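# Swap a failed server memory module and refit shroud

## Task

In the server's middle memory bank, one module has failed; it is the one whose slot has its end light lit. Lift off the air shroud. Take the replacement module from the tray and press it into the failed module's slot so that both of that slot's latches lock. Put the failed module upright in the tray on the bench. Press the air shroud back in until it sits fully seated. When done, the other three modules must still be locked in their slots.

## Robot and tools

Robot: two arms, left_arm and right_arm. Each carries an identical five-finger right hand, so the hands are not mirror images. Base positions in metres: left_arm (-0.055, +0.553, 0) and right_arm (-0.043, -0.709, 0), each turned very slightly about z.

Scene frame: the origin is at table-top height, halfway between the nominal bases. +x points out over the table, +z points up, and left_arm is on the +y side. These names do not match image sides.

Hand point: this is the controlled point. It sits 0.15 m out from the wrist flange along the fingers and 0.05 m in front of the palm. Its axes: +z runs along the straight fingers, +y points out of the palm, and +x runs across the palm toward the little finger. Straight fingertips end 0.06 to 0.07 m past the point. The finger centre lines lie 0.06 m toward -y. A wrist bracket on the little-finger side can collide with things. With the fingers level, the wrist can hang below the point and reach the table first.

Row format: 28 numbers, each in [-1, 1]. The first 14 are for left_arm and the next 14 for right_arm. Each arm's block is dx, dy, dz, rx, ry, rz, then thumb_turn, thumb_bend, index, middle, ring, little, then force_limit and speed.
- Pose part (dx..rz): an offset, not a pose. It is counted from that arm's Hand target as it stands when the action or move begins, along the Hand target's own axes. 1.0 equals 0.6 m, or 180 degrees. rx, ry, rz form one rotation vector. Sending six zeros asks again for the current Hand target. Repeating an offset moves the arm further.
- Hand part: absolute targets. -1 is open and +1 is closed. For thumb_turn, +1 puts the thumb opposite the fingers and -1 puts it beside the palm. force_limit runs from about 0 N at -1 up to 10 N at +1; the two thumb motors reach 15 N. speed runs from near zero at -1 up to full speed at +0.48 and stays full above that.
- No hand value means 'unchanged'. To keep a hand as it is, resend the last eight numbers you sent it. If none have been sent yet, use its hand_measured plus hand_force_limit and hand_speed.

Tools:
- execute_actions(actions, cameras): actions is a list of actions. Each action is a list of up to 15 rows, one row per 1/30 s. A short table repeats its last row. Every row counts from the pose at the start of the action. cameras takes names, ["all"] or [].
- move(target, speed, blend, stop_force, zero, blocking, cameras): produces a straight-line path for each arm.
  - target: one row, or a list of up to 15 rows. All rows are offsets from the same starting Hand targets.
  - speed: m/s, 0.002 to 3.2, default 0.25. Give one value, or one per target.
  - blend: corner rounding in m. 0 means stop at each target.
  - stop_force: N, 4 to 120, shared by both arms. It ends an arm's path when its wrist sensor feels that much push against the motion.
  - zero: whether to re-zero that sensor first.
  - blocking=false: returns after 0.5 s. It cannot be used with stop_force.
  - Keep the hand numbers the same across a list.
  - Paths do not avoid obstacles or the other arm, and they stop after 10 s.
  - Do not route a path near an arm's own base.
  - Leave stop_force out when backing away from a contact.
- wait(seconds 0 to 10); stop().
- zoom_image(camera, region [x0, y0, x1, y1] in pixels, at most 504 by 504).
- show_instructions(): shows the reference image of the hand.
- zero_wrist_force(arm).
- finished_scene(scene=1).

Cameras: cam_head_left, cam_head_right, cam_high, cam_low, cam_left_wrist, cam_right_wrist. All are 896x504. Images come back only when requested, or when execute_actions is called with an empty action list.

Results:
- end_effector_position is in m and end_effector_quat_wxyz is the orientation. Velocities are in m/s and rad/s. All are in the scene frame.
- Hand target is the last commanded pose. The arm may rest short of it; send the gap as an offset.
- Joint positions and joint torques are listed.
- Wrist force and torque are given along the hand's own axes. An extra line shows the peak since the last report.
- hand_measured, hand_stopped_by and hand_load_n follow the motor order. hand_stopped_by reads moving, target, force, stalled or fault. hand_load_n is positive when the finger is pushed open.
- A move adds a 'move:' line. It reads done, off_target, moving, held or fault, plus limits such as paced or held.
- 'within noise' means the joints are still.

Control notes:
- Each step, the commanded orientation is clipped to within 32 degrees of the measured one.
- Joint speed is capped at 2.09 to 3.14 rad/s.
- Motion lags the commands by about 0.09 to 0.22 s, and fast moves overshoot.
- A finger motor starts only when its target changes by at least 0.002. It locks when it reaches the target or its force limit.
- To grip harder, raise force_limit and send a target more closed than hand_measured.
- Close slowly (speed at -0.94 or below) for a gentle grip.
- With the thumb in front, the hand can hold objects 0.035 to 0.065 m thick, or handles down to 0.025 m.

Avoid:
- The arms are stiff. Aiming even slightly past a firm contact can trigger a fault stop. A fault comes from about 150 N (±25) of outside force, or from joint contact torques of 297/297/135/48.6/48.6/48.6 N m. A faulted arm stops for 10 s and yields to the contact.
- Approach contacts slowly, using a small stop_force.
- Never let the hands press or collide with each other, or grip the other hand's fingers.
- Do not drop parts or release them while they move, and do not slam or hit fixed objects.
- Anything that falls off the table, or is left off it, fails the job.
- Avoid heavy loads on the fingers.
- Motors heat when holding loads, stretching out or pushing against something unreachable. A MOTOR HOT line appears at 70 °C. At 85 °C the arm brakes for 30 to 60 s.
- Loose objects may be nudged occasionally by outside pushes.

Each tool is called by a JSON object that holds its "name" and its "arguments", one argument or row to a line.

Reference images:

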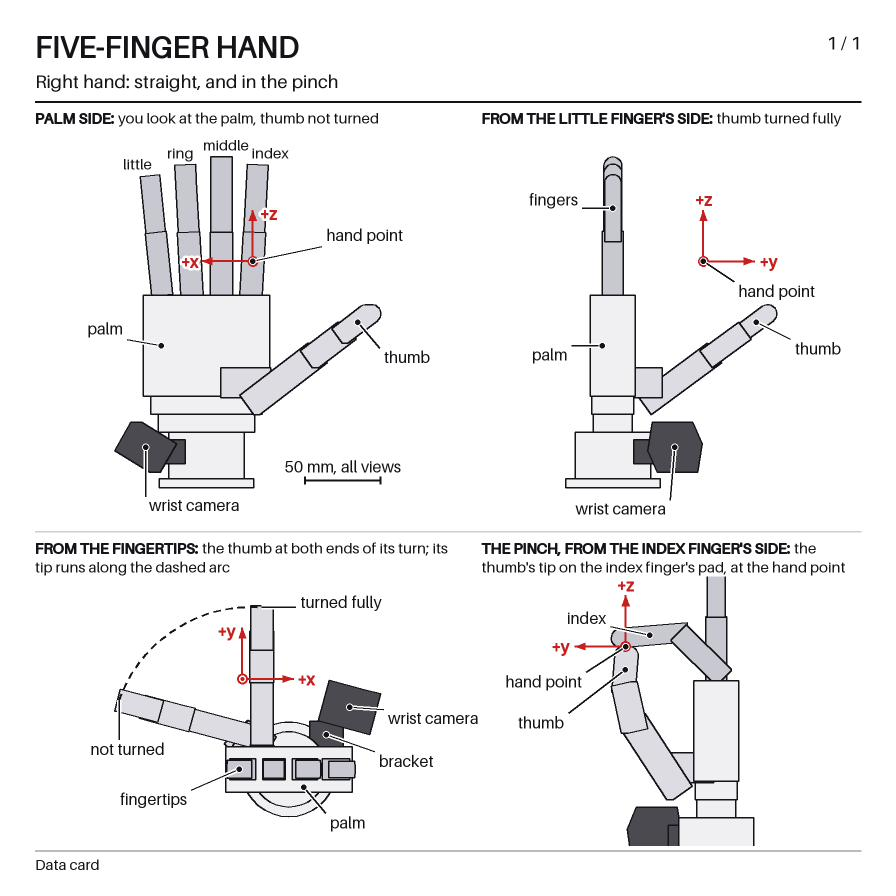

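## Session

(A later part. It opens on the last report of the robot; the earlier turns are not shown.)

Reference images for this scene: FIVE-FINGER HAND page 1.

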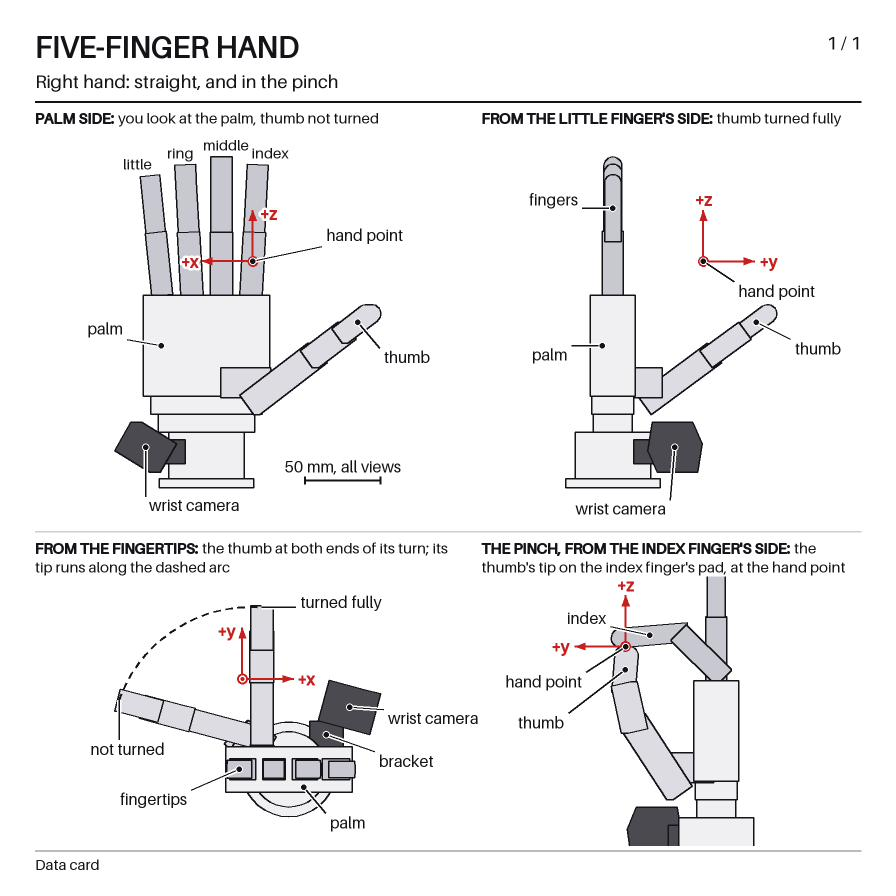

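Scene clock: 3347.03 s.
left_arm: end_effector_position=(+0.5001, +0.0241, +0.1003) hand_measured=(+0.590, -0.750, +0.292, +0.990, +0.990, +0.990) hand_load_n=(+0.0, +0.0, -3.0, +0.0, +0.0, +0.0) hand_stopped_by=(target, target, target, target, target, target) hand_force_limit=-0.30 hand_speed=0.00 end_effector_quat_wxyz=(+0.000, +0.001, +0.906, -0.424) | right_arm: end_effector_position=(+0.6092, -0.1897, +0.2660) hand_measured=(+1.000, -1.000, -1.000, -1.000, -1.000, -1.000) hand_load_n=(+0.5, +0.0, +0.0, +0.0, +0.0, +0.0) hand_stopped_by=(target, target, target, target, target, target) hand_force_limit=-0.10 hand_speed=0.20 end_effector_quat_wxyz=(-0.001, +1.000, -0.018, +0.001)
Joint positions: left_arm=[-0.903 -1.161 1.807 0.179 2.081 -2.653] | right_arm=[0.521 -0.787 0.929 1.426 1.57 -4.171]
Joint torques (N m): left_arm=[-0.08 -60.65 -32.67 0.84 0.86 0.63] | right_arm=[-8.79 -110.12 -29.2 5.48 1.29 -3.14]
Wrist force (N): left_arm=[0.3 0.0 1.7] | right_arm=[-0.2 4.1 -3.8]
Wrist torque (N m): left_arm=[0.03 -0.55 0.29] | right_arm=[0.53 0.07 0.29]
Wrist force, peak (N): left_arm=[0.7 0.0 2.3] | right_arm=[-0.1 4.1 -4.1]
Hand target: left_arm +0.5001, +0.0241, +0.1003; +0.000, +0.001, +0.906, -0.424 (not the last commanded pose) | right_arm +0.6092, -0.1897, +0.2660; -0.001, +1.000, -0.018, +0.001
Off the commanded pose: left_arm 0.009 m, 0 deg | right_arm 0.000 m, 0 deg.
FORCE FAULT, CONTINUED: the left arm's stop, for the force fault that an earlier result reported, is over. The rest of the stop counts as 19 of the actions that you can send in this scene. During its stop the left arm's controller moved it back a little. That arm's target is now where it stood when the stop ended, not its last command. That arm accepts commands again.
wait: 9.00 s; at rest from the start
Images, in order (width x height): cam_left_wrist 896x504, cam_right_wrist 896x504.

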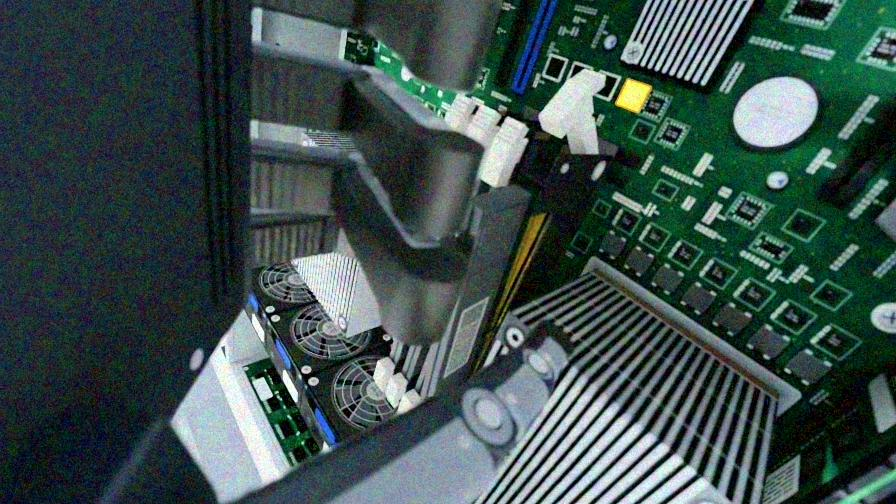

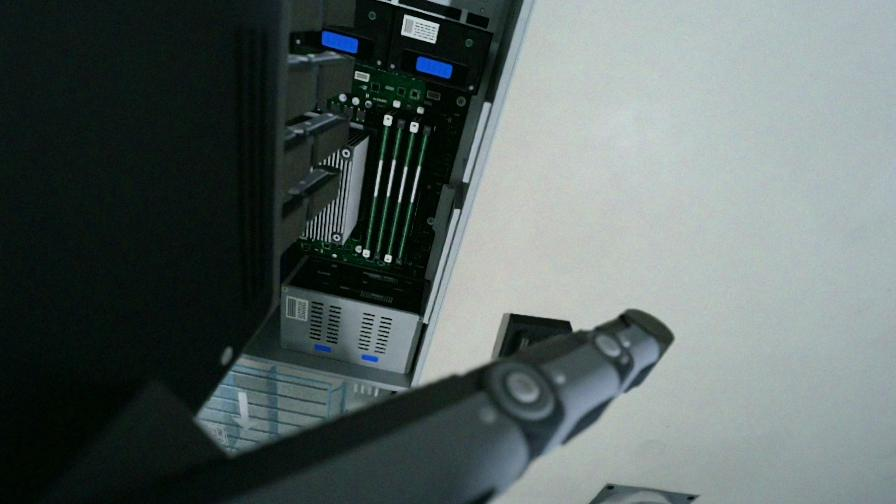

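{"name": "move", "arguments": {
  "target": [0,-0.0383,-0.03215,0,0,0,0.59,-0.75,0.25,0.99,0.99,0.99,-0.3,0.0,0,0,0,0,0,0,1,-1,-1,-1,-1,-1,-0.1,0.2],
  "speed": 0.05
}}

{"name": "move", "arguments": {
  "target": [0.0667,0,0,0,0,0,0.59,-0.75,0.3,0.99,0.99,0.99,-0.3,0.0,0,-0.2,0.06,0,0,0,1,-1,-1,-1,-1,-1,-0.1,0.2],
  "speed": 0.15,
  "cameras": ["cam_left_wrist","cam_right_wrist"]
}}

{"name": "zoom_image", "arguments": {
  "camera": "cam_right_wrist",
  "region": [300, 80, 500, 340]
}}

{"name": "zoom_image", "arguments": {
  "camera": "cam_left_wrist",
  "region": [440, 80, 720, 440]
}}

Scene clock: 3378.93 s.
left_arm: end_effector_position=(+0.5001, +0.0241, +0.1306) hand_measured=(+0.590, -0.750, +0.292, +0.990, +0.990, +0.990) hand_load_n=(+0.0, +0.0, +0.0, +0.0, +0.0, +0.0) hand_stopped_by=(target, target, target, target, target, target) hand_force_limit=-0.30 hand_speed=0.00 end_effector_quat_wxyz=(+0.001, +0.001, +0.906, -0.424) end_effector_velocity=(+0.001, +0.000, -0.002) end_effector_angular_velocity=(-0.001, -0.002, +0.001) | right_arm: end_effector_position=(+0.6092, -0.1897, +0.2660) hand_measured=(+1.000, -1.000, -1.000, -1.000, -1.000, -1.000) hand_load_n=(+0.0, +0.0, +0.0, -0.5, +0.0, +0.0) hand_stopped_by=(target, target, target, target, target, target) hand_force_limit=-0.10 hand_speed=0.20 end_effector_quat_wxyz=(-0.001, +1.000, -0.018, +0.001)
Joint positions: left_arm=[-0.903 -1.191 1.786 0.229 2.081 -2.653] | right_arm=[0.521 -0.787 0.929 1.426 1.57 -4.171]
Joint velocities: left_arm=[0 0.003 0.001 -0.006 -0.001 0] | right_arm=[within noise]
Joint torques (N m): left_arm=[3.79 -52.08 -24.79 -0.89 1.56 0.54] | right_arm=[-9.38 -110.82 -29.25 5.37 1.33 -3.31]
Wrist force (N): left_arm=[3.9 3.8 5.1] | right_arm=[-0.1 4.0 -3.7]
Wrist torque (N m): left_arm=[0.01 -0.64 0.30] | right_arm=[0.53 0.06 0.28]
Wrist force, peak (N): left_arm=[3.8 4.3 5.2] | right_arm=[-0.4 4.3 -3.8]
Hand target: left_arm +0.5000, +0.0242, +0.1303; +0.000, +0.001, +0.906, -0.424 | right_arm +0.6092, -0.1897, +0.2660; -0.001, +1.000, -0.018, +0.001
Off the commanded pose: left_arm 0.000 m, 0 deg | right_arm 0.000 m, 0 deg.
move: done

Scene clock: 3380.23 s.
left_arm: end_effector_position=(+0.4600, +0.0243, +0.1302) hand_measured=(+0.590, -0.750, +0.300, +0.990, +0.990, +0.990) hand_load_n=(+0.0, +0.0, +0.0, +0.0, +0.0, +0.0) hand_stopped_by=(target, target, target, target, target, target) hand_force_limit=-0.30 hand_speed=0.00 end_effector_quat_wxyz=(+0.000, +0.001, +0.906, -0.424) | right_arm: end_effector_position=(+0.6134, -0.0697, +0.2301) hand_measured=(+1.000, -1.000, -1.000, -1.000, -1.000, -1.000) hand_load_n=(+0.0, +0.0, +0.0, +0.0, +0.0, +0.0) hand_stopped_by=(target, target, target, target, target, target) hand_force_limit=-0.10 hand_speed=0.20 end_effector_quat_wxyz=(-0.001, +1.000, -0.018, +0.001)
Joint positions: left_arm=[-0.956 -1.242 1.857 0.189 2.045 -2.697] | right_arm=[0.629 -0.578 0.608 1.538 1.57 -4.064]
Joint torques (N m): left_arm=[3.74 -50.41 -47.4 4.17 3.38 3.93] | right_arm=[-0.28 -102.12 -48.22 1.41 1.88 -3.95]
Wrist force (N): left_arm=[3.5 3.2 4.5] | right_arm=[-0.2 4.5 -3.8]
Wrist torque (N m): left_arm=[-0.01 -0.60 0.30] | right_arm=[0.60 0.17 0.49]
Wrist force, peak (N): left_arm=[3.9 4.2 4.9] | right_arm=[-0.2 5.1 -4.3]
Hand target: left_arm +0.4600, +0.0243, +0.1302; +0.000, +0.001, +0.906, -0.424 | right_arm +0.6135, -0.0697, +0.2301; -0.001, +1.000, -0.018, +0.001
Off the commanded pose: left_arm 0.000 m, 0 deg | right_arm 0.000 m, 0 deg.
move: done
Images, in order (width x height): cam_left_wrist 896x504, cam_right_wrist 896x504.

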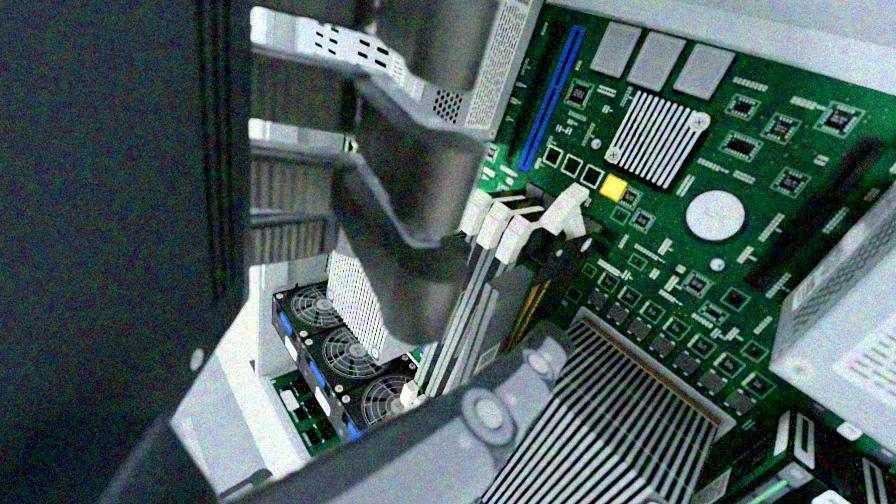

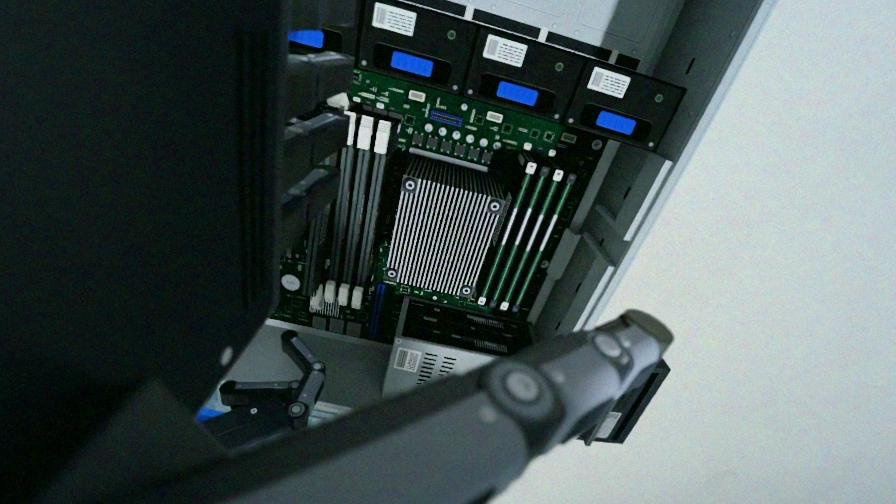

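Scaled by 1.938 from the camera's 896x504 image, which has a finer 1280x720 frame.

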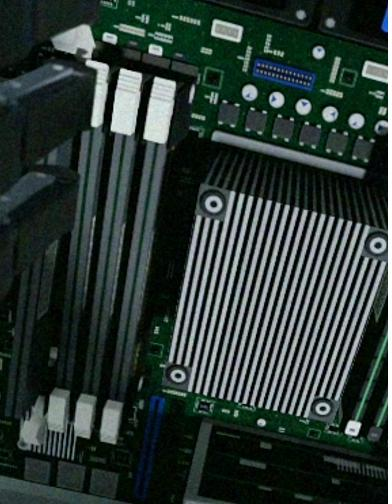

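Scaled by 1.400 from the camera's 896x504 image, which has a finer 1280x720 frame.

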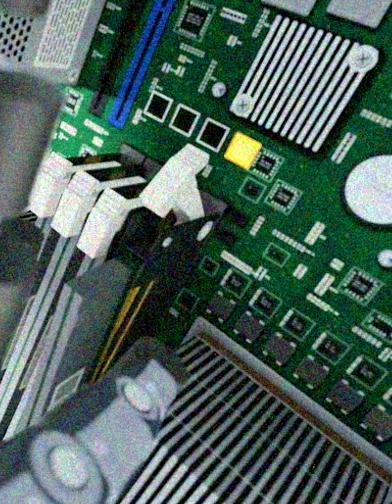

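{"name": "move", "arguments": {
  "target": [0,0,0,0,0,0,0.59,-0.75,0.3,0.99,0.99,0.99,-0.3,0.0,0.002,-0.05,0.0232,0,0,0,1,-1,-1,-1,-1,-1,-0.1,0.2],
  "speed": 0.1,
  "cameras": ["cam_right_wrist"]
}}

{"name": "zoom_image", "arguments": {
  "camera": "cam_right_wrist",
  "region": [290, 80, 450, 350]
}}

Scene clock: 3384.20 s.
left_arm: end_effector_position=(+0.4600, +0.0243, +0.1302) hand_measured=(+0.590, -0.750, +0.300, +0.990, +0.990, +0.990) hand_load_n=(+0.0, +0.0, +0.0, +0.0, +0.0, +0.0) hand_stopped_by=(target, target, target, target, target, target) hand_force_limit=-0.30 hand_speed=0.00 end_effector_quat_wxyz=(+0.000, +0.001, +0.906, -0.424) | right_arm: end_effector_position=(+0.6157, -0.0397, +0.2163) hand_measured=(+1.000, -1.000, -1.000, -1.000, -1.000, -1.000) hand_load_n=(+0.0, -0.5, +0.0, +0.0, +0.0, +0.0) hand_stopped_by=(target, target, target, target, target, target) hand_force_limit=-0.10 hand_speed=0.20 end_effector_quat_wxyz=(-0.001, +1.000, -0.018, +0.001)
Joint positions: left_arm=[-0.956 -1.242 1.857 0.189 2.045 -2.697] | right_arm=[0.653 -0.504 0.491 1.582 1.57 -4.04]
Joint torques (N m): left_arm=[6.94 -46.75 -46.27 4.17 3.52 4.38] | right_arm=[-10.37 -112.95 -39.14 0.95 1.68 -4.19]
Wrist force (N): left_arm=[3.3 3.7 5.3] | right_arm=[-0.1 4.6 -3.5]
Wrist torque (N m): left_arm=[0.01 -0.60 0.29] | right_arm=[0.52 0.08 0.33]
Wrist force, peak (N): left_arm=[4.1 3.8 5.4] | right_arm=[-0.1 5.2 -4.3]
Hand target: left_arm +0.4600, +0.0243, +0.1302; +0.000, +0.001, +0.906, -0.424 | right_arm +0.6158, -0.0397, +0.2163; -0.001, +1.000, -0.018, +0.001
Off the commanded pose: left_arm 0.000 m, 0 deg | right_arm 0.000 m, 0 deg.
move: done
Images, in order (width x height): cam_right_wrist 896x504.

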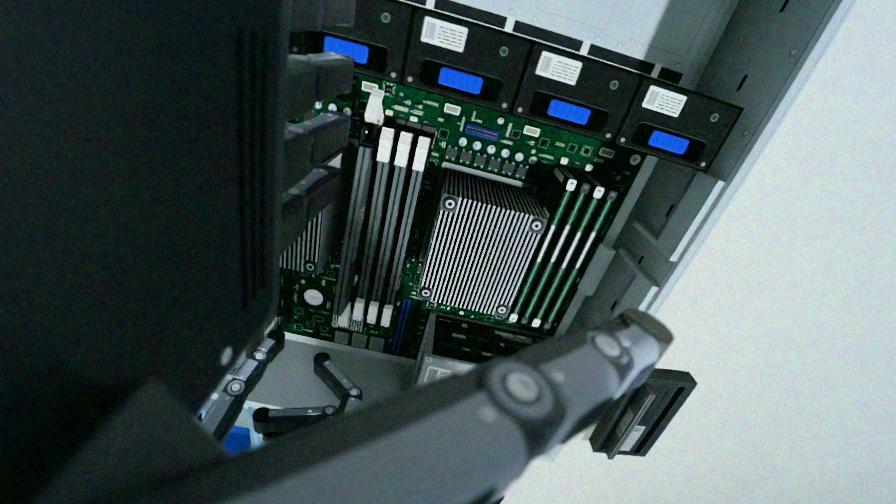

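Scaled by 1.867 from the camera's 896x504 image, which has a finer 1280x720 frame.

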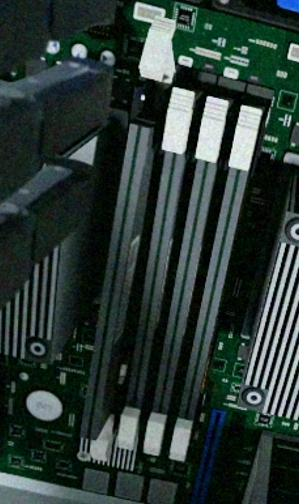

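{"name": "move", "arguments": {
  "target": [0,0,0,0,0,0,1,-0.8,0.3,0.99,0.99,0.99,-0.3,0.0,0,0,0,0,0,0,1,-1,-1,-1,-1,-1,-0.1,0.2],
  "speed": 0.1
}}

{"name": "move", "arguments": {
  "target": [-0.09,-0.00236,0.0028,0,0,0,1,-0.8,0.3,0.99,0.99,0.99,-0.3,0.0,0,0,0,0,0,0,1,-1,-1,-1,-1,-1,-0.1,0.2],
  "speed": 0.1
}}

{"name": "move", "arguments": {
  "target": [0,0.05745,0.0482,0,0,0,1,-0.8,0.3,0.99,0.99,0.99,-0.3,0.0,0,0,0,0,0,0,1,-1,-1,-1,-1,-1,-0.1,0.2],
  "speed": 0.012,
  "stop_force": 4,
  "cameras": ["cam_left_wrist"]
}}

Scene clock: 3412.27 s.
left_arm: end_effector_position=(+0.4600, +0.0243, +0.1302) hand_measured=(+1.000, -0.800, +0.300, +0.990, +0.990, +0.990) hand_load_n=(+0.0, +0.0, +0.0, +0.0, +0.0, +0.0) hand_stopped_by=(target, target, target, target, target, target) hand_force_limit=-0.30 hand_speed=0.00 end_effector_quat_wxyz=(+0.000, +0.001, +0.906, -0.424) | right_arm: end_effector_position=(+0.6158, -0.0397, +0.2163) hand_measured=(+1.000, -1.000, -1.000, -1.000, -1.000, -1.000) hand_load_n=(+0.0, +0.0, +0.0, +0.0, +0.0, +0.0) hand_stopped_by=(target, target, target, target, target, target) hand_force_limit=-0.10 hand_speed=0.20 end_effector_quat_wxyz=(-0.001, +1.000, -0.018, +0.001)
Joint positions: left_arm=[-0.956 -1.242 1.857 0.189 2.045 -2.697] | right_arm=[0.653 -0.504 0.491 1.582 1.57 -4.04]
Joint torques (N m): left_arm=[6.84 -49.59 -46.33 3.89 2.86 4.6] | right_arm=[-11.65 -113.87 -44.32 0.78 1.71 -4.04]
Wrist force (N): left_arm=[3.8 3.6 5.0] | right_arm=[-0.2 4.3 -3.4]
Wrist torque (N m): left_arm=[0.01 -0.67 0.32] | right_arm=[0.47 0.09 0.34]
Wrist force, peak (N): left_arm=[3.9 3.7 5.2] | right_arm=[-0.2 4.8 -3.5]
Hand target: left_arm +0.4600, +0.0243, +0.1302; +0.000, +0.001, +0.906, -0.424 | right_arm +0.6158, -0.0397, +0.2163; -0.001, +1.000, -0.018, +0.001
Off the commanded pose: left_arm 0.000 m, 0 deg | right_arm 0.000 m, 0 deg.
move: done

Scene clock: 3413.20 s.
left_arm: end_effector_position=(+0.5140, +0.0220, +0.1304) hand_measured=(+1.000, -0.800, +0.300, +0.990, +0.990, +0.990) hand_load_n=(+0.0, +0.0, +0.0, +0.0, +0.0, +0.0) hand_stopped_by=(target, target, target, target, target, target) hand_force_limit=-0.30 hand_speed=0.00 end_effector_quat_wxyz=(+0.000, +0.001, +0.906, -0.424) | right_arm: end_effector_position=(+0.6158, -0.0397, +0.2163) hand_measured=(+1.000, -1.000, -1.000, -1.000, -1.000, -1.000) hand_load_n=(+0.0, +0.0, +0.0, +0.0, +0.0, +0.0) hand_stopped_by=(target, target, target, target, target, target) hand_force_limit=-0.10 hand_speed=0.20 end_effector_quat_wxyz=(-0.001, +1.000, -0.018, +0.001)
Joint positions: left_arm=[-0.888 -1.171 1.758 0.244 2.091 -2.64] | right_arm=[0.653 -0.504 0.491 1.582 1.57 -4.04]
Joint torques (N m): left_arm=[4.72 -58.42 -26.97 -0.24 -1.3 -3.07] | right_arm=[-11.67 -119.35 -37.47 0.89 1.66 -4.07]
Wrist force (N): left_arm=[3.2 3.8 4.6] | right_arm=[0.1 4.1 -3.0]
Wrist torque (N m): left_arm=[0.03 -0.50 0.35] | right_arm=[0.42 0.04 0.34]
Wrist force, peak (N): left_arm=[4.6 3.9 5.1] | right_arm=[0.0 4.5 -3.6]
Hand target: left_arm +0.5140, +0.0220, +0.1304; +0.000, +0.001, +0.906, -0.424 | right_arm +0.6158, -0.0397, +0.2163; -0.001, +1.000, -0.018, +0.001
Off the commanded pose: left_arm 0.000 m, 0 deg | right_arm 0.000 m, 0 deg.
move: done

Scene clock: 3417.03 s.
left_arm: end_effector_position=(+0.5141, +0.0219, +0.0982) hand_measured=(+1.000, -0.800, +0.300, +0.990, +0.990, +0.990) hand_load_n=(+0.0, +0.0, -2.5, +0.0, +0.0, +0.5) hand_stopped_by=(target, target, target, target, target, target) hand_force_limit=-0.30 hand_speed=0.00 end_effector_quat_wxyz=(+0.000, +0.001, +0.906, -0.424) | right_arm: end_effector_position=(+0.6158, -0.0397, +0.2163) hand_measured=(+1.000, -1.000, -1.000, -1.000, -1.000, -1.000) hand_load_n=(+0.0, +0.0, +0.0, +0.0, +0.0, +0.0) hand_stopped_by=(target, target, target, target, target, target) hand_force_limit=-0.10 hand_speed=0.20 end_effector_quat_wxyz=(-0.001, +1.000, -0.018, +0.001)
Joint positions: left_arm=[-0.888 -1.14 1.78 0.191 2.091 -2.64] | right_arm=[0.653 -0.504 0.491 1.582 1.57 -4.04]
Joint torques (N m): left_arm=[0.09 -70.74 -44.3 4.4 -1.31 -3.12] | right_arm=[-12.77 -123.27 -32.21 1.34 1.33 -3.95]
Wrist force (N): left_arm=[4.0 1.2 2.2] | right_arm=[-0.2 4.6 -3.2]
Wrist torque (N m): left_arm=[0.10 -0.57 0.37] | right_arm=[0.50 0.09 0.34]
Wrist force, peak (N): left_arm=[4.2 4.2 5.1] | right_arm=[-0.3 4.7 -3.5]
Hand target: left_arm +0.5141, +0.0219, +0.0982; +0.000, +0.001, +0.906, -0.424 (not the last commanded pose) | right_arm +0.6158, -0.0397, +0.2163; -0.001, +1.000, -0.018, +0.001
Off the commanded pose: left_arm 0.013 m, 0 deg | right_arm 0.000 m, 0 deg.
move: contact (left_arm)
Images, in order (width x height): cam_left_wrist 896x504.

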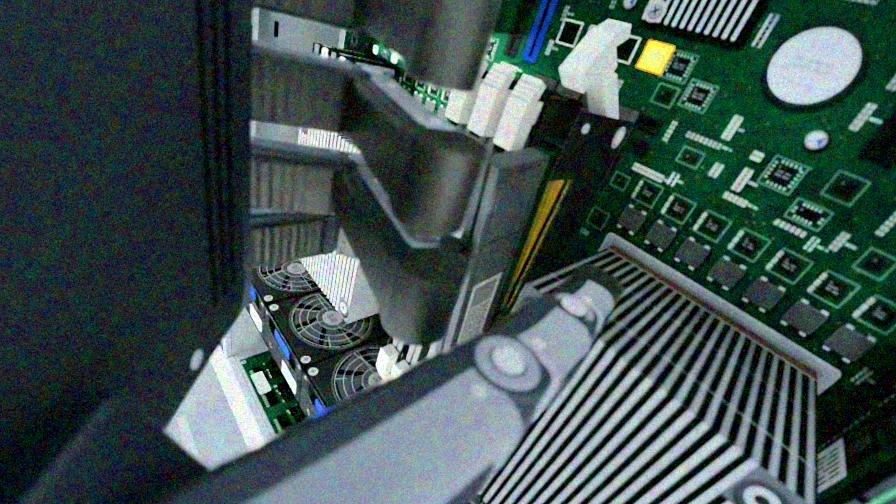

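{"name": "move", "arguments": {
  "target": [-0.0015,-0.0166,-0.0140,0,0,0,1,-0.8,0.3,0.99,0.99,0.99,-0.3,0.0,0,0,0,0,0,0,1,-1,-1,-1,-1,-1,-0.1,0.2],
  "speed": 0.05
}}

{"name": "move", "arguments": {
  "target": [0,-0.0193,0.0230,0,0,0,1,-0.8,0.3,0.99,0.99,0.99,-0.3,0.0,0,0,0,0,0,0,1,-1,-1,-1,-1,-1,-0.1,0.2],
  "speed": 0.05
}}

{"name": "move", "arguments": {
  "target": [0,0,0,0,0,0,1,-0.8,0.3,0.18,0.99,0.99,-0.3,0.0,0,0,0,0,0,0,1,-1,-1,-1,-1,-1,-0.1,0.2],
  "speed": 0.05,
  "cameras": ["cam_left_wrist"]
}}

Scene clock: 3429.50 s.
left_arm: end_effector_position=(+0.5150, +0.0219, +0.1114) hand_measured=(+1.000, -0.800, +0.300, +0.990, +0.990, +0.990) hand_load_n=(+0.0, +0.0, +0.0, +0.0, +0.0, +0.0) hand_stopped_by=(target, target, target, target, target, target) hand_force_limit=-0.30 hand_speed=0.00 end_effector_quat_wxyz=(+0.001, +0.001, +0.906, -0.424) | right_arm: end_effector_position=(+0.6158, -0.0397, +0.2163) hand_measured=(+1.000, -1.000, -1.000, -1.000, -1.000, -1.000) hand_load_n=(+0.0, +0.0, +0.0, +0.0, +0.0, +0.0) hand_stopped_by=(target, target, target, target, target, target) hand_force_limit=-0.10 hand_speed=0.20 end_effector_quat_wxyz=(-0.001, +1.000, -0.018, +0.001)
Joint positions: left_arm=[-0.887 -1.152 1.77 0.213 2.092 -2.64] | right_arm=[0.653 -0.504 0.491 1.582 1.57 -4.04]
Joint torques (N m): left_arm=[6.41 -56.7 -29.74 -0.89 3.1 4.32] | right_arm=[-11.59 -123.92 -31.92 1.75 0.82 -3.93]
Wrist force (N): left_arm=[3.8 3.7 5.1] | right_arm=[-0.4 4.0 -3.2]
Wrist torque (N m): left_arm=[-0.03 -0.65 0.21] | right_arm=[0.41 0.13 0.30]
Wrist force, peak (N): left_arm=[4.1 4.6 5.2] | right_arm=[0.1 4.3 -4.0]
Hand target: left_arm +0.5150, +0.0220, +0.1112; +0.000, +0.001, +0.906, -0.424 | right_arm +0.6158, -0.0397, +0.2163; -0.001, +1.000, -0.018, +0.001
Off the commanded pose: left_arm 0.000 m, 0 deg | right_arm 0.000 m, 0 deg.
move: done

Scene clock: 3430.23 s.
left_arm: end_effector_position=(+0.5150, +0.0038, +0.1113) hand_measured=(+1.000, -0.800, +0.300, +0.990, +0.990, +0.990) hand_load_n=(+0.0, +0.0, +0.5, +0.0, +0.0, +0.0) hand_stopped_by=(target, target, target, target, target, target) hand_force_limit=-0.30 hand_speed=0.00 end_effector_quat_wxyz=(+0.001, +0.001, +0.906, -0.424) | right_arm: end_effector_position=(+0.6158, -0.0397, +0.2163) hand_measured=(+1.000, -1.000, -1.000, -1.000, -1.000, -1.000) hand_load_n=(+0.0, +0.0, +0.0, +0.0, +0.0, +0.0) hand_stopped_by=(target, target, target, target, target, target) hand_force_limit=-0.10 hand_speed=0.20 end_effector_quat_wxyz=(-0.001, +1.000, -0.018, +0.001)
Joint positions: left_arm=[-0.906 -1.139 1.748 0.214 2.08 -2.655] | right_arm=[0.653 -0.504 0.491 1.582 1.57 -4.04]
Joint torques (N m): left_arm=[7.6 -71.56 -22.14 4.02 2.42 3.66] | right_arm=[-11.09 -125.15 -32.08 1.79 0.51 -3.89]
Wrist force (N): left_arm=[3.7 3.5 4.6] | right_arm=[0.1 3.8 -3.3]
Wrist torque (N m): left_arm=[-0.01 -0.62 0.37] | right_arm=[0.39 0.05 0.33]
Wrist force, peak (N): left_arm=[3.8 4.4 5.0] | right_arm=[-0.1 4.6 -3.7]
Hand target: left_arm +0.5149, +0.0040, +0.1113; +0.000, +0.001, +0.906, -0.424 | right_arm +0.6158, -0.0397, +0.2163; -0.001, +1.000, -0.018, +0.001
Off the commanded pose: left_arm 0.000 m, 0 deg | right_arm 0.000 m, 0 deg.
move: done

Scene clock: 3430.83 s.
left_arm: end_effector_position=(+0.5149, +0.0040, +0.1113) hand_measured=(+1.000, -0.800, +0.300, +0.180, +0.990, +0.990) hand_load_n=(+0.0, +0.0, +0.0, +0.0, +0.0, +0.0) hand_stopped_by=(target, target, target, target, target, target) hand_force_limit=-0.30 hand_speed=0.00 end_effector_quat_wxyz=(+0.000, +0.001, +0.906, -0.424) | right_arm: end_effector_position=(+0.6158, -0.0397, +0.2163) hand_measured=(+1.000, -1.000, -1.000, -1.000, -1.000, -1.000) hand_load_n=(+0.0, +0.0, +0.0, +0.5, +0.0, +0.0) hand_stopped_by=(target, target, target, target, target, target) hand_force_limit=-0.10 hand_speed=0.20 end_effector_quat_wxyz=(-0.001, +1.000, -0.018, +0.001)
Joint positions: left_arm=[-0.905 -1.139 1.749 0.214 2.08 -2.655] | right_arm=[0.653 -0.504 0.491 1.582 1.57 -4.04]
Joint torques (N m): left_arm=[7.65 -72.57 -23.31 3.6 3.2 4.18] | right_arm=[-11.73 -124.6 -31.68 1.98 0.67 -3.82]
Wrist force (N): left_arm=[3.6 4.2 4.8] | right_arm=[-0.1 4.4 -3.4]
Wrist torque (N m): left_arm=[0.07 -0.62 0.34] | right_arm=[0.47 0.08 0.33]
Wrist force, peak (N): left_arm=[3.7 4.1 5.2] | right_arm=[0.0 4.2 -3.8]
Hand target: left_arm +0.5149, +0.0040, +0.1113; +0.000, +0.001, +0.906, -0.424 | right_arm +0.6158, -0.0397, +0.2163; -0.001, +1.000, -0.018, +0.001
Off the commanded pose: left_arm 0.000 m, 0 deg | right_arm 0.000 m, 0 deg.
move: done
Images, in order (width x height): cam_left_wrist 896x504.

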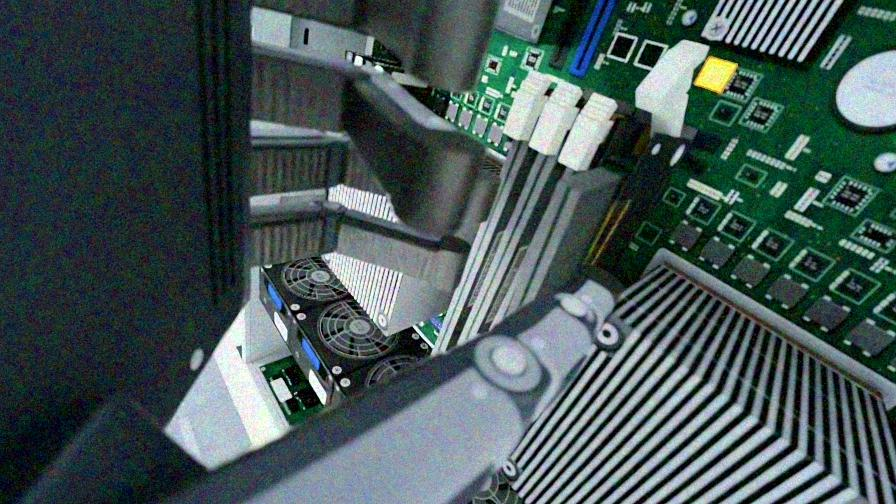

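{"name": "move", "arguments": {
  "target": [0,0.0278,0.0234,0,0,0,1,-0.8,0.3,0.18,0.99,0.99,-0.3,0.0,0,0,0,0,0,0,1,-1,-1,-1,-1,-1,-0.1,0.2],
  "speed": 0.015,
  "stop_force": 4,
  "cameras": ["cam_left_wrist","cam_right_wrist"]
}}

{"name": "zoom_image", "arguments": {
  "camera": "cam_right_wrist",
  "region": [290, 180, 440, 350]
}}

Scene clock: 3436.53 s.
left_arm: end_effector_position=(+0.5150, +0.0039, +0.0895) hand_measured=(+1.000, -0.800, +0.300, +0.180, +0.990, +0.990) hand_load_n=(-3.5, +0.0, +0.0, +0.0, +0.0, +0.5) hand_stopped_by=(target, target, target, target, target, target) hand_force_limit=-0.30 hand_speed=0.00 end_effector_quat_wxyz=(+0.000, +0.001, +0.906, -0.424) | right_arm: end_effector_position=(+0.6158, -0.0397, +0.2163) hand_measured=(+1.000, -1.000, -1.000, -1.000, -1.000, -1.000) hand_load_n=(+0.0, +0.0, +0.0, +0.0, +0.0, +0.0) hand_stopped_by=(target, target, target, target, target, target) hand_force_limit=-0.10 hand_speed=0.20 end_effector_quat_wxyz=(-0.001, +1.000, -0.018, +0.001)
Joint positions: left_arm=[-0.905 -1.118 1.762 0.179 2.08 -2.655] | right_arm=[0.653 -0.504 0.491 1.582 1.57 -4.04]
Joint torques (N m): left_arm=[-10.09 -75.36 -46.73 4.09 -0.12 -2.4] | right_arm=[-11.37 -124.32 -32.1 2.55 -0.08 -4.04]
Wrist force (N): left_arm=[6.1 4.2 5.2] | right_arm=[0.1 4.2 -3.4]
Wrist torque (N m): left_arm=[0.05 -0.64 0.23] | right_arm=[0.44 0.06 0.34]
Wrist force, peak (N): left_arm=[6.6 4.6 6.0] | right_arm=[-0.1 4.7 -3.6]
Hand target: left_arm +0.5150, +0.0039, +0.0895; +0.000, +0.001, +0.906, -0.424 | right_arm +0.6158, -0.0397, +0.2163; -0.001, +1.000, -0.018, +0.001
Off the commanded pose: left_arm 0.000 m, 0 deg | right_arm 0.000 m, 0 deg.
move: done
Images, in order (width x height): cam_left_wrist 896x504, cam_right_wrist 896x504.

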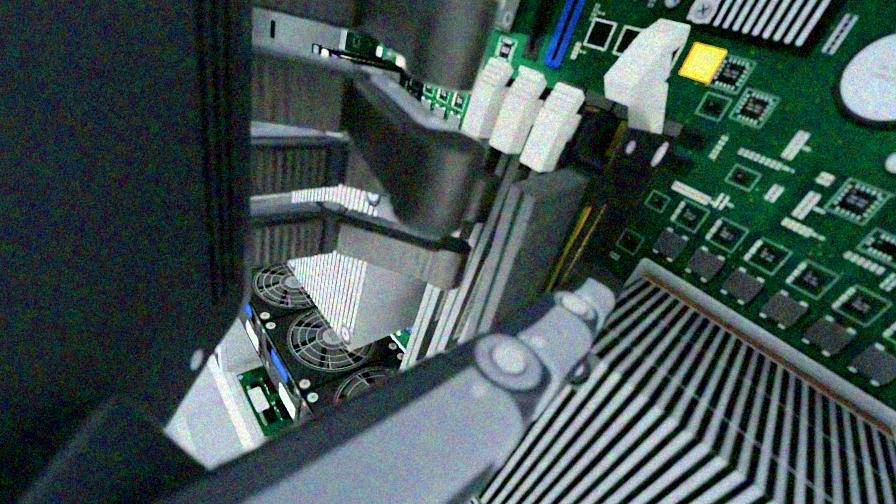

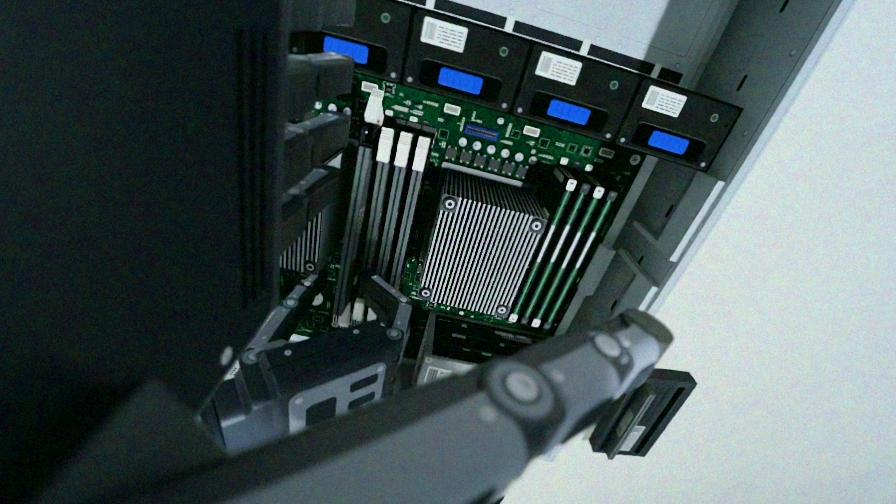

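Scaled by 2.965 from the camera's 896x504 image, which has a finer 1280x720 frame.

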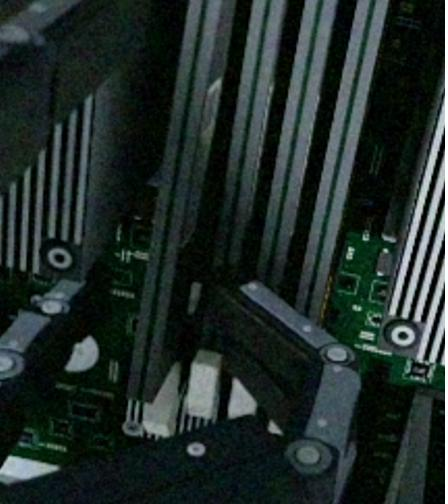

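{"name": "move", "arguments": {
  "target": [0.0037,0,0,0,0,0,1,-0.8,0.3,0.18,0.99,0.99,-0.3,0.0,0,0,0,0,0,0,1,-1,-1,-1,-1,-1,-0.1,0.2],
  "speed": 0.01
}}

{"name": "move", "arguments": {
  "target": [0,0.0129,-0.01532,0,0,0,1,-0.8,0.3,0.18,0.99,0.99,-0.3,0.0,0,0,0,0,0,0,1,-1,-1,-1,-1,-1,-0.1,0.2],
  "speed": 0.006,
  "stop_force": 4,
  "cameras": ["cam_left_wrist"]
}}

Scene clock: 3441.80 s.
left_arm: end_effector_position=(+0.5127, +0.0039, +0.0895) hand_measured=(+1.000, -0.800, +0.300, +0.180, +0.990, +0.990) hand_load_n=(+0.0, +0.0, +0.0, +0.0, +0.0, +0.0) hand_stopped_by=(target, target, target, target, target, target) hand_force_limit=-0.30 hand_speed=0.00 end_effector_quat_wxyz=(+0.000, +0.001, +0.906, -0.424) | right_arm: end_effector_position=(+0.6158, -0.0397, +0.2163) hand_measured=(+1.000, -1.000, -1.000, -1.000, -1.000, -1.000) hand_load_n=(+0.0, +0.0, +0.0, +0.0, +0.0, +0.0) hand_stopped_by=(target, target, target, target, target, target) hand_force_limit=-0.10 hand_speed=0.20 end_effector_quat_wxyz=(-0.001, +1.000, -0.018, +0.001)
Joint positions: left_arm=[-0.908 -1.121 1.766 0.177 2.078 -2.657] | right_arm=[0.653 -0.504 0.491 1.582 1.57 -4.04]
Joint torques (N m): left_arm=[-3.81 -65.96 -27.41 0.2 -1.24 -2.26] | right_arm=[-10.97 -123.37 -31.99 2.85 -0.62 -3.9]
Wrist force (N): left_arm=[4.1 3.6 5.0] | right_arm=[-0.2 4.5 -3.2]
Wrist torque (N m): left_arm=[-0.02 -0.66 0.40] | right_arm=[0.48 0.10 0.34]
Wrist force, peak (N): left_arm=[6.6 4.6 6.0] | right_arm=[-0.4 4.7 -3.4]
Hand target: left_arm +0.5127, +0.0039, +0.0895; +0.000, +0.001, +0.906, -0.424 | right_arm +0.6158, -0.0397, +0.2163; -0.001, +1.000, -0.018, +0.001
Off the commanded pose: left_arm 0.000 m, 0 deg | right_arm 0.000 m, 0 deg.
move: done

Scene clock: 3444.70 s.
left_arm: end_effector_position=(+0.5128, +0.0147, +0.0894) hand_measured=(+1.000, -0.800, +0.300, +0.180, +0.990, +0.990) hand_load_n=(+0.0, +0.0, +2.5, +0.0, +0.0, +0.0) hand_stopped_by=(target, target, target, target, target, target) hand_force_limit=-0.30 hand_speed=0.00 end_effector_quat_wxyz=(+0.001, +0.001, +0.906, -0.424) | right_arm: end_effector_position=(+0.6158, -0.0397, +0.2163) hand_measured=(+1.000, -1.000, -1.000, -1.000, -1.000, -1.000) hand_load_n=(+0.0, +0.0, +0.0, +0.0, +0.0, +0.0) hand_stopped_by=(target, target, target, target, target, target) hand_force_limit=-0.10 hand_speed=0.20 end_effector_quat_wxyz=(-0.001, +1.000, -0.018, +0.001)
Joint positions: left_arm=[-0.897 -1.128 1.779 0.176 2.085 -2.648] | right_arm=[0.653 -0.504 0.491 1.582 1.57 -4.04]
Joint torques (N m): left_arm=[-8.51 -53.19 -43.64 3.57 -1.59 -3.13] | right_arm=[-10.92 -123.36 -32.01 3.14 -0.44 -4.13]
Wrist force (N): left_arm=[4.8 -0.4 7.2] | right_arm=[-0.2 4.1 -3.2]
Wrist torque (N m): left_arm=[-0.02 -0.66 0.25] | right_arm=[0.41 0.08 0.32]
Wrist force, peak (N): left_arm=[4.6 -1.4 7.7] | right_arm=[-0.2 4.6 -3.8]
Hand target: left_arm +0.5128, +0.0147, +0.0894; +0.000, +0.001, +0.906, -0.424 (not the last commanded pose) | right_arm +0.6158, -0.0397, +0.2163; -0.001, +1.000, -0.018, +0.001
Off the commanded pose: left_arm 0.001 m, 0 deg | right_arm 0.000 m, 0 deg.
move: contact (left_arm)
Images, in order (width x height): cam_left_wrist 896x504.

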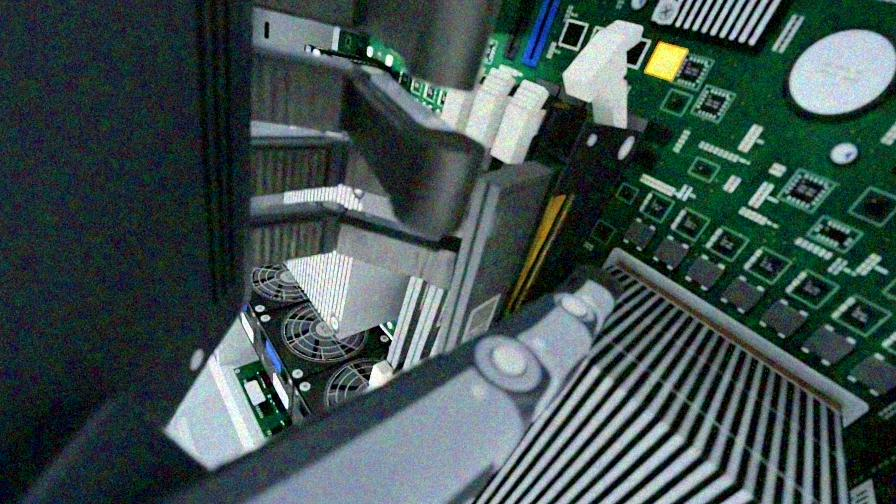

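{"name": "move", "arguments": {
  "target": [0,0,0,0,0,0,1,-0.8,0.3,0.5,0.99,0.99,-0.5,-0.85,0,0,0,0,0,0,1,-1,-1,-1,-1,-1,-0.1,0.2],
  "speed": 0.01
}}

{"name": "move", "arguments": {
  "target": [0,0,0,0,0,0,1,0.1,0.3,0.5,0.99,0.99,0.2,-0.85,0,0,0,0,0,0,1,-1,-1,-1,-1,-1,-0.1,0.2],
  "speed": 0.01,
  "cameras": ["cam_left_wrist","cam_right_wrist"]
}}

{"name": "zoom_image", "arguments": {
  "camera": "cam_left_wrist",
  "region": [380, 180, 620, 360]
}}

Scene clock: 3450.07 s.
left_arm: end_effector_position=(+0.5128, +0.0147, +0.0894) hand_measured=(+1.000, -0.800, +0.300, +0.248, +0.990, +0.990) hand_load_n=(+0.0, +0.0, +2.0, +3.0, +0.0, +0.0) hand_stopped_by=(target, target, target, force, target, target) hand_force_limit=-0.50 hand_speed=-0.85 end_effector_quat_wxyz=(+0.000, +0.001, +0.906, -0.424) | right_arm: end_effector_position=(+0.6158, -0.0397, +0.2163) hand_measured=(+1.000, -1.000, -1.000, -1.000, -1.000, -1.000) hand_load_n=(+0.0, +0.0, +0.0, +0.0, +0.0, +0.0) hand_stopped_by=(target, target, target, target, target, target) hand_force_limit=-0.10 hand_speed=0.20 end_effector_quat_wxyz=(-0.001, +1.000, -0.018, +0.001)
Joint positions: left_arm=[-0.897 -1.128 1.779 0.176 2.085 -2.648] | right_arm=[0.653 -0.504 0.491 1.582 1.57 -4.04]
Joint torques (N m): left_arm=[-5.75 -55.07 -41.73 4.15 -1.31 -3.36] | right_arm=[-12.07 -124.07 -31.78 3.55 -0.51 -3.9]
Wrist force (N): left_arm=[3.3 0.1 9.5] | right_arm=[-0.1 4.2 -3.3]
Wrist torque (N m): left_arm=[0.07 -0.67 0.23] | right_arm=[0.44 0.08 0.33]
Wrist force, peak (N): left_arm=[3.5 -0.5 10.3] | right_arm=[-0.1 4.8 -3.5]
Hand target: left_arm +0.5128, +0.0147, +0.0894; +0.000, +0.001, +0.906, -0.424 | right_arm +0.6158, -0.0397, +0.2163; -0.001, +1.000, -0.018, +0.001
Off the commanded pose: left_arm 0.000 m, 0 deg | right_arm 0.000 m, 0 deg.
move: done

Scene clock: 3452.27 s.
left_arm: end_effector_position=(+0.5128, +0.0147, +0.0894) hand_measured=(+1.000, -0.386, +0.300, +0.248, +0.990, +0.990) hand_load_n=(+0.5, +9.0, +2.0, +3.0, +0.0, +0.0) hand_stopped_by=(target, force, target, force, target, target) hand_force_limit=0.20 hand_speed=-0.85 end_effector_quat_wxyz=(+0.000, +0.001, +0.906, -0.424) | right_arm: end_effector_position=(+0.6158, -0.0397, +0.2163) hand_measured=(+1.000, -1.000, -1.000, -1.000, -1.000, -1.000) hand_load_n=(+0.0, +0.0, +0.0, +0.0, +0.0, +0.0) hand_stopped_by=(target, target, target, target, target, target) hand_force_limit=-0.10 hand_speed=0.20 end_effector_quat_wxyz=(-0.001, +1.000, -0.018, +0.001)
Joint positions: left_arm=[-0.897 -1.128 1.779 0.176 2.085 -2.648] | right_arm=[0.653 -0.504 0.491 1.582 1.57 -4.04]
Joint torques (N m): left_arm=[6.07 -66.57 -33.77 4.03 -1.39 -3.39] | right_arm=[-10.47 -124.03 -31.81 3.75 -0.4 -3.87]
Wrist force (N): left_arm=[3.8 2.5 5.8] | right_arm=[-0.6 4.5 -3.5]
Wrist torque (N m): left_arm=[0.07 -0.59 0.28] | right_arm=[0.50 0.16 0.31]
Wrist force, peak (N): left_arm=[3.2 0.4 10.2] | right_arm=[-0.2 4.5 -3.6]
Hand target: left_arm +0.5128, +0.0147, +0.0894; +0.000, +0.001, +0.906, -0.424 | right_arm +0.6158, -0.0397, +0.2163; -0.001, +1.000, -0.018, +0.001
Off the commanded pose: left_arm 0.000 m, 0 deg | right_arm 0.000 m, 0 deg.
move: done
Images, in order (width x height): cam_left_wrist 896x504, cam_right_wrist 896x504.

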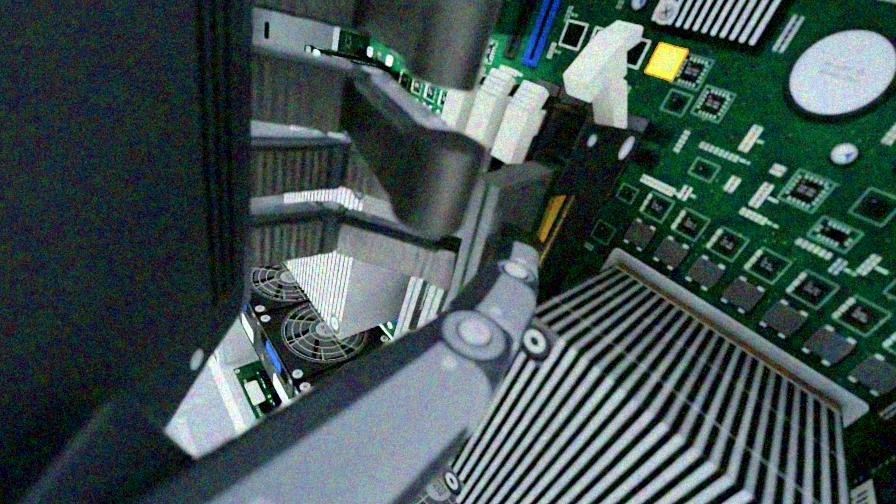

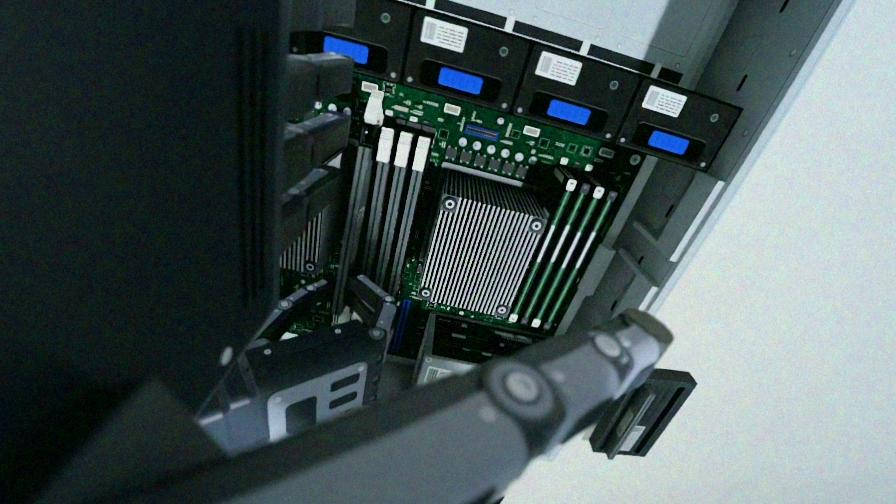

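Scaled by 2.100 from the camera's 896x504 image, which has a finer 1280x720 frame.

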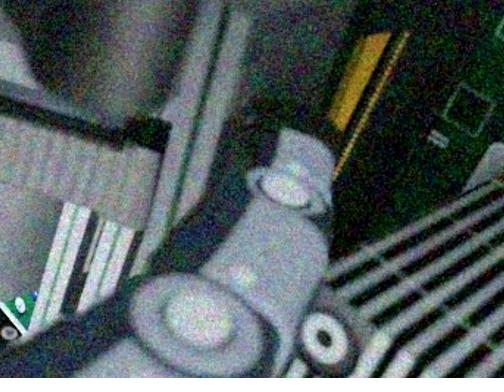

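{"name": "move", "arguments": {
  "target": [0,0,0,0,0,0,1,0.15,0.3,0.55,0.99,0.99,0.6,-0.85,0,0,0,0,0,0,1,-1,-1,-1,-1,-1,-0.1,0.2],
  "speed": 0.01
}}

{"name": "move", "arguments": {
  "target": [0,-0.00383,-0.00321,0,0,0,1,0.15,0.3,0.55,0.99,0.99,0.6,-0.85,0,0,0,0,0,0,1,-1,-1,-1,-1,-1,-0.1,0.2],
  "speed": 0.005,
  "cameras": ["cam_left_wrist"]
}}

Scene clock: 3457.40 s.
left_arm: end_effector_position=(+0.5128, +0.0147, +0.0894) hand_measured=(+1.000, -0.378, +0.300, +0.256, +0.990, +0.990) hand_load_n=(+1.0, +11.5, +2.0, +9.5, +0.0, +0.0) hand_stopped_by=(target, force, target, force, target, target) hand_force_limit=0.60 hand_speed=-0.85 end_effector_quat_wxyz=(+0.000, +0.001, +0.906, -0.424) | right_arm: end_effector_position=(+0.6158, -0.0397, +0.2163) hand_measured=(+1.000, -1.000, -1.000, -1.000, -1.000, -1.000) hand_load_n=(+0.0, +0.0, +0.0, +0.0, +0.0, +0.0) hand_stopped_by=(target, target, target, target, target, target) hand_force_limit=-0.10 hand_speed=0.20 end_effector_quat_wxyz=(-0.001, +1.000, -0.018, +0.001)
Joint positions: left_arm=[-0.897 -1.128 1.779 0.176 2.085 -2.648] | right_arm=[0.653 -0.504 0.491 1.582 1.57 -4.04]
Joint torques (N m): left_arm=[6.53 -69.27 -22.5 4.22 0.28 -2.92] | right_arm=[-10.99 -124.14 -32.04 4.31 -0.33 -3.76]
Wrist force (N): left_arm=[3.5 1.5 8.5] | right_arm=[-0.1 4.0 -3.4]
Wrist torque (N m): left_arm=[0.07 -0.69 0.28] | right_arm=[0.43 0.08 0.33]
Wrist force, peak (N): left_arm=[3.1 2.1 9.2] | right_arm=[0.1 4.6 -3.7]
Hand target: left_arm +0.5128, +0.0147, +0.0894; +0.000, +0.001, +0.906, -0.424 | right_arm +0.6158, -0.0397, +0.2163; -0.001, +1.000, -0.018, +0.001
Off the commanded pose: left_arm 0.000 m, 0 deg | right_arm 0.000 m, 0 deg.
move: done

Scene clock: 3458.23 s.
left_arm: end_effector_position=(+0.5128, +0.0147, +0.0925) hand_measured=(+1.000, -0.380, +0.300, +0.256, +0.990, +0.990) hand_load_n=(+1.0, +11.5, +3.0, +8.5, +0.0, +0.0) hand_stopped_by=(target, force, target, force, target, target) hand_force_limit=0.60 hand_speed=-0.85 end_effector_quat_wxyz=(+0.000, +0.001, +0.906, -0.424) | right_arm: end_effector_position=(+0.6158, -0.0397, +0.2163) hand_measured=(+1.000, -1.000, -1.000, -1.000, -1.000, -1.000) hand_load_n=(+0.0, +0.0, +0.0, +0.0, +0.0, +0.0) hand_stopped_by=(target, target, target, target, target, target) hand_force_limit=-0.10 hand_speed=0.20 end_effector_quat_wxyz=(-0.001, +1.000, -0.018, +0.001)
Joint positions: left_arm=[-0.897 -1.131 1.778 0.181 2.085 -2.648] | right_arm=[0.653 -0.504 0.491 1.582 1.57 -4.04]
Joint torques (N m): left_arm=[9.8 -69.31 -44.3 3.1 0.71 -3.19] | right_arm=[-10.73 -122.98 -32.2 4.21 -0.35 -3.66]
Wrist force (N): left_arm=[4.0 3.1 6.4] | right_arm=[-0.2 4.0 -3.4]
Wrist torque (N m): left_arm=[-0.01 -0.62 0.24] | right_arm=[0.42 0.10 0.32]
Wrist force, peak (N): left_arm=[2.7 1.4 11.3] | right_arm=[0.1 4.7 -3.5]
Hand target: left_arm +0.5128, +0.0147, +0.0924; +0.000, +0.001, +0.906, -0.424 | right_arm +0.6158, -0.0397, +0.2163; -0.001, +1.000, -0.018, +0.001
Off the commanded pose: left_arm 0.000 m, 0 deg | right_arm 0.000 m, 0 deg.
move: done
Images, in order (width x height): cam_left_wrist 896x504.

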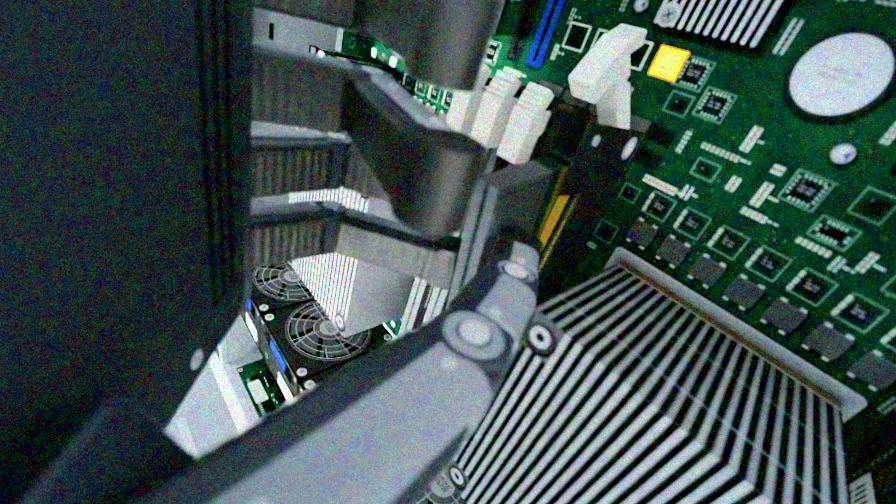

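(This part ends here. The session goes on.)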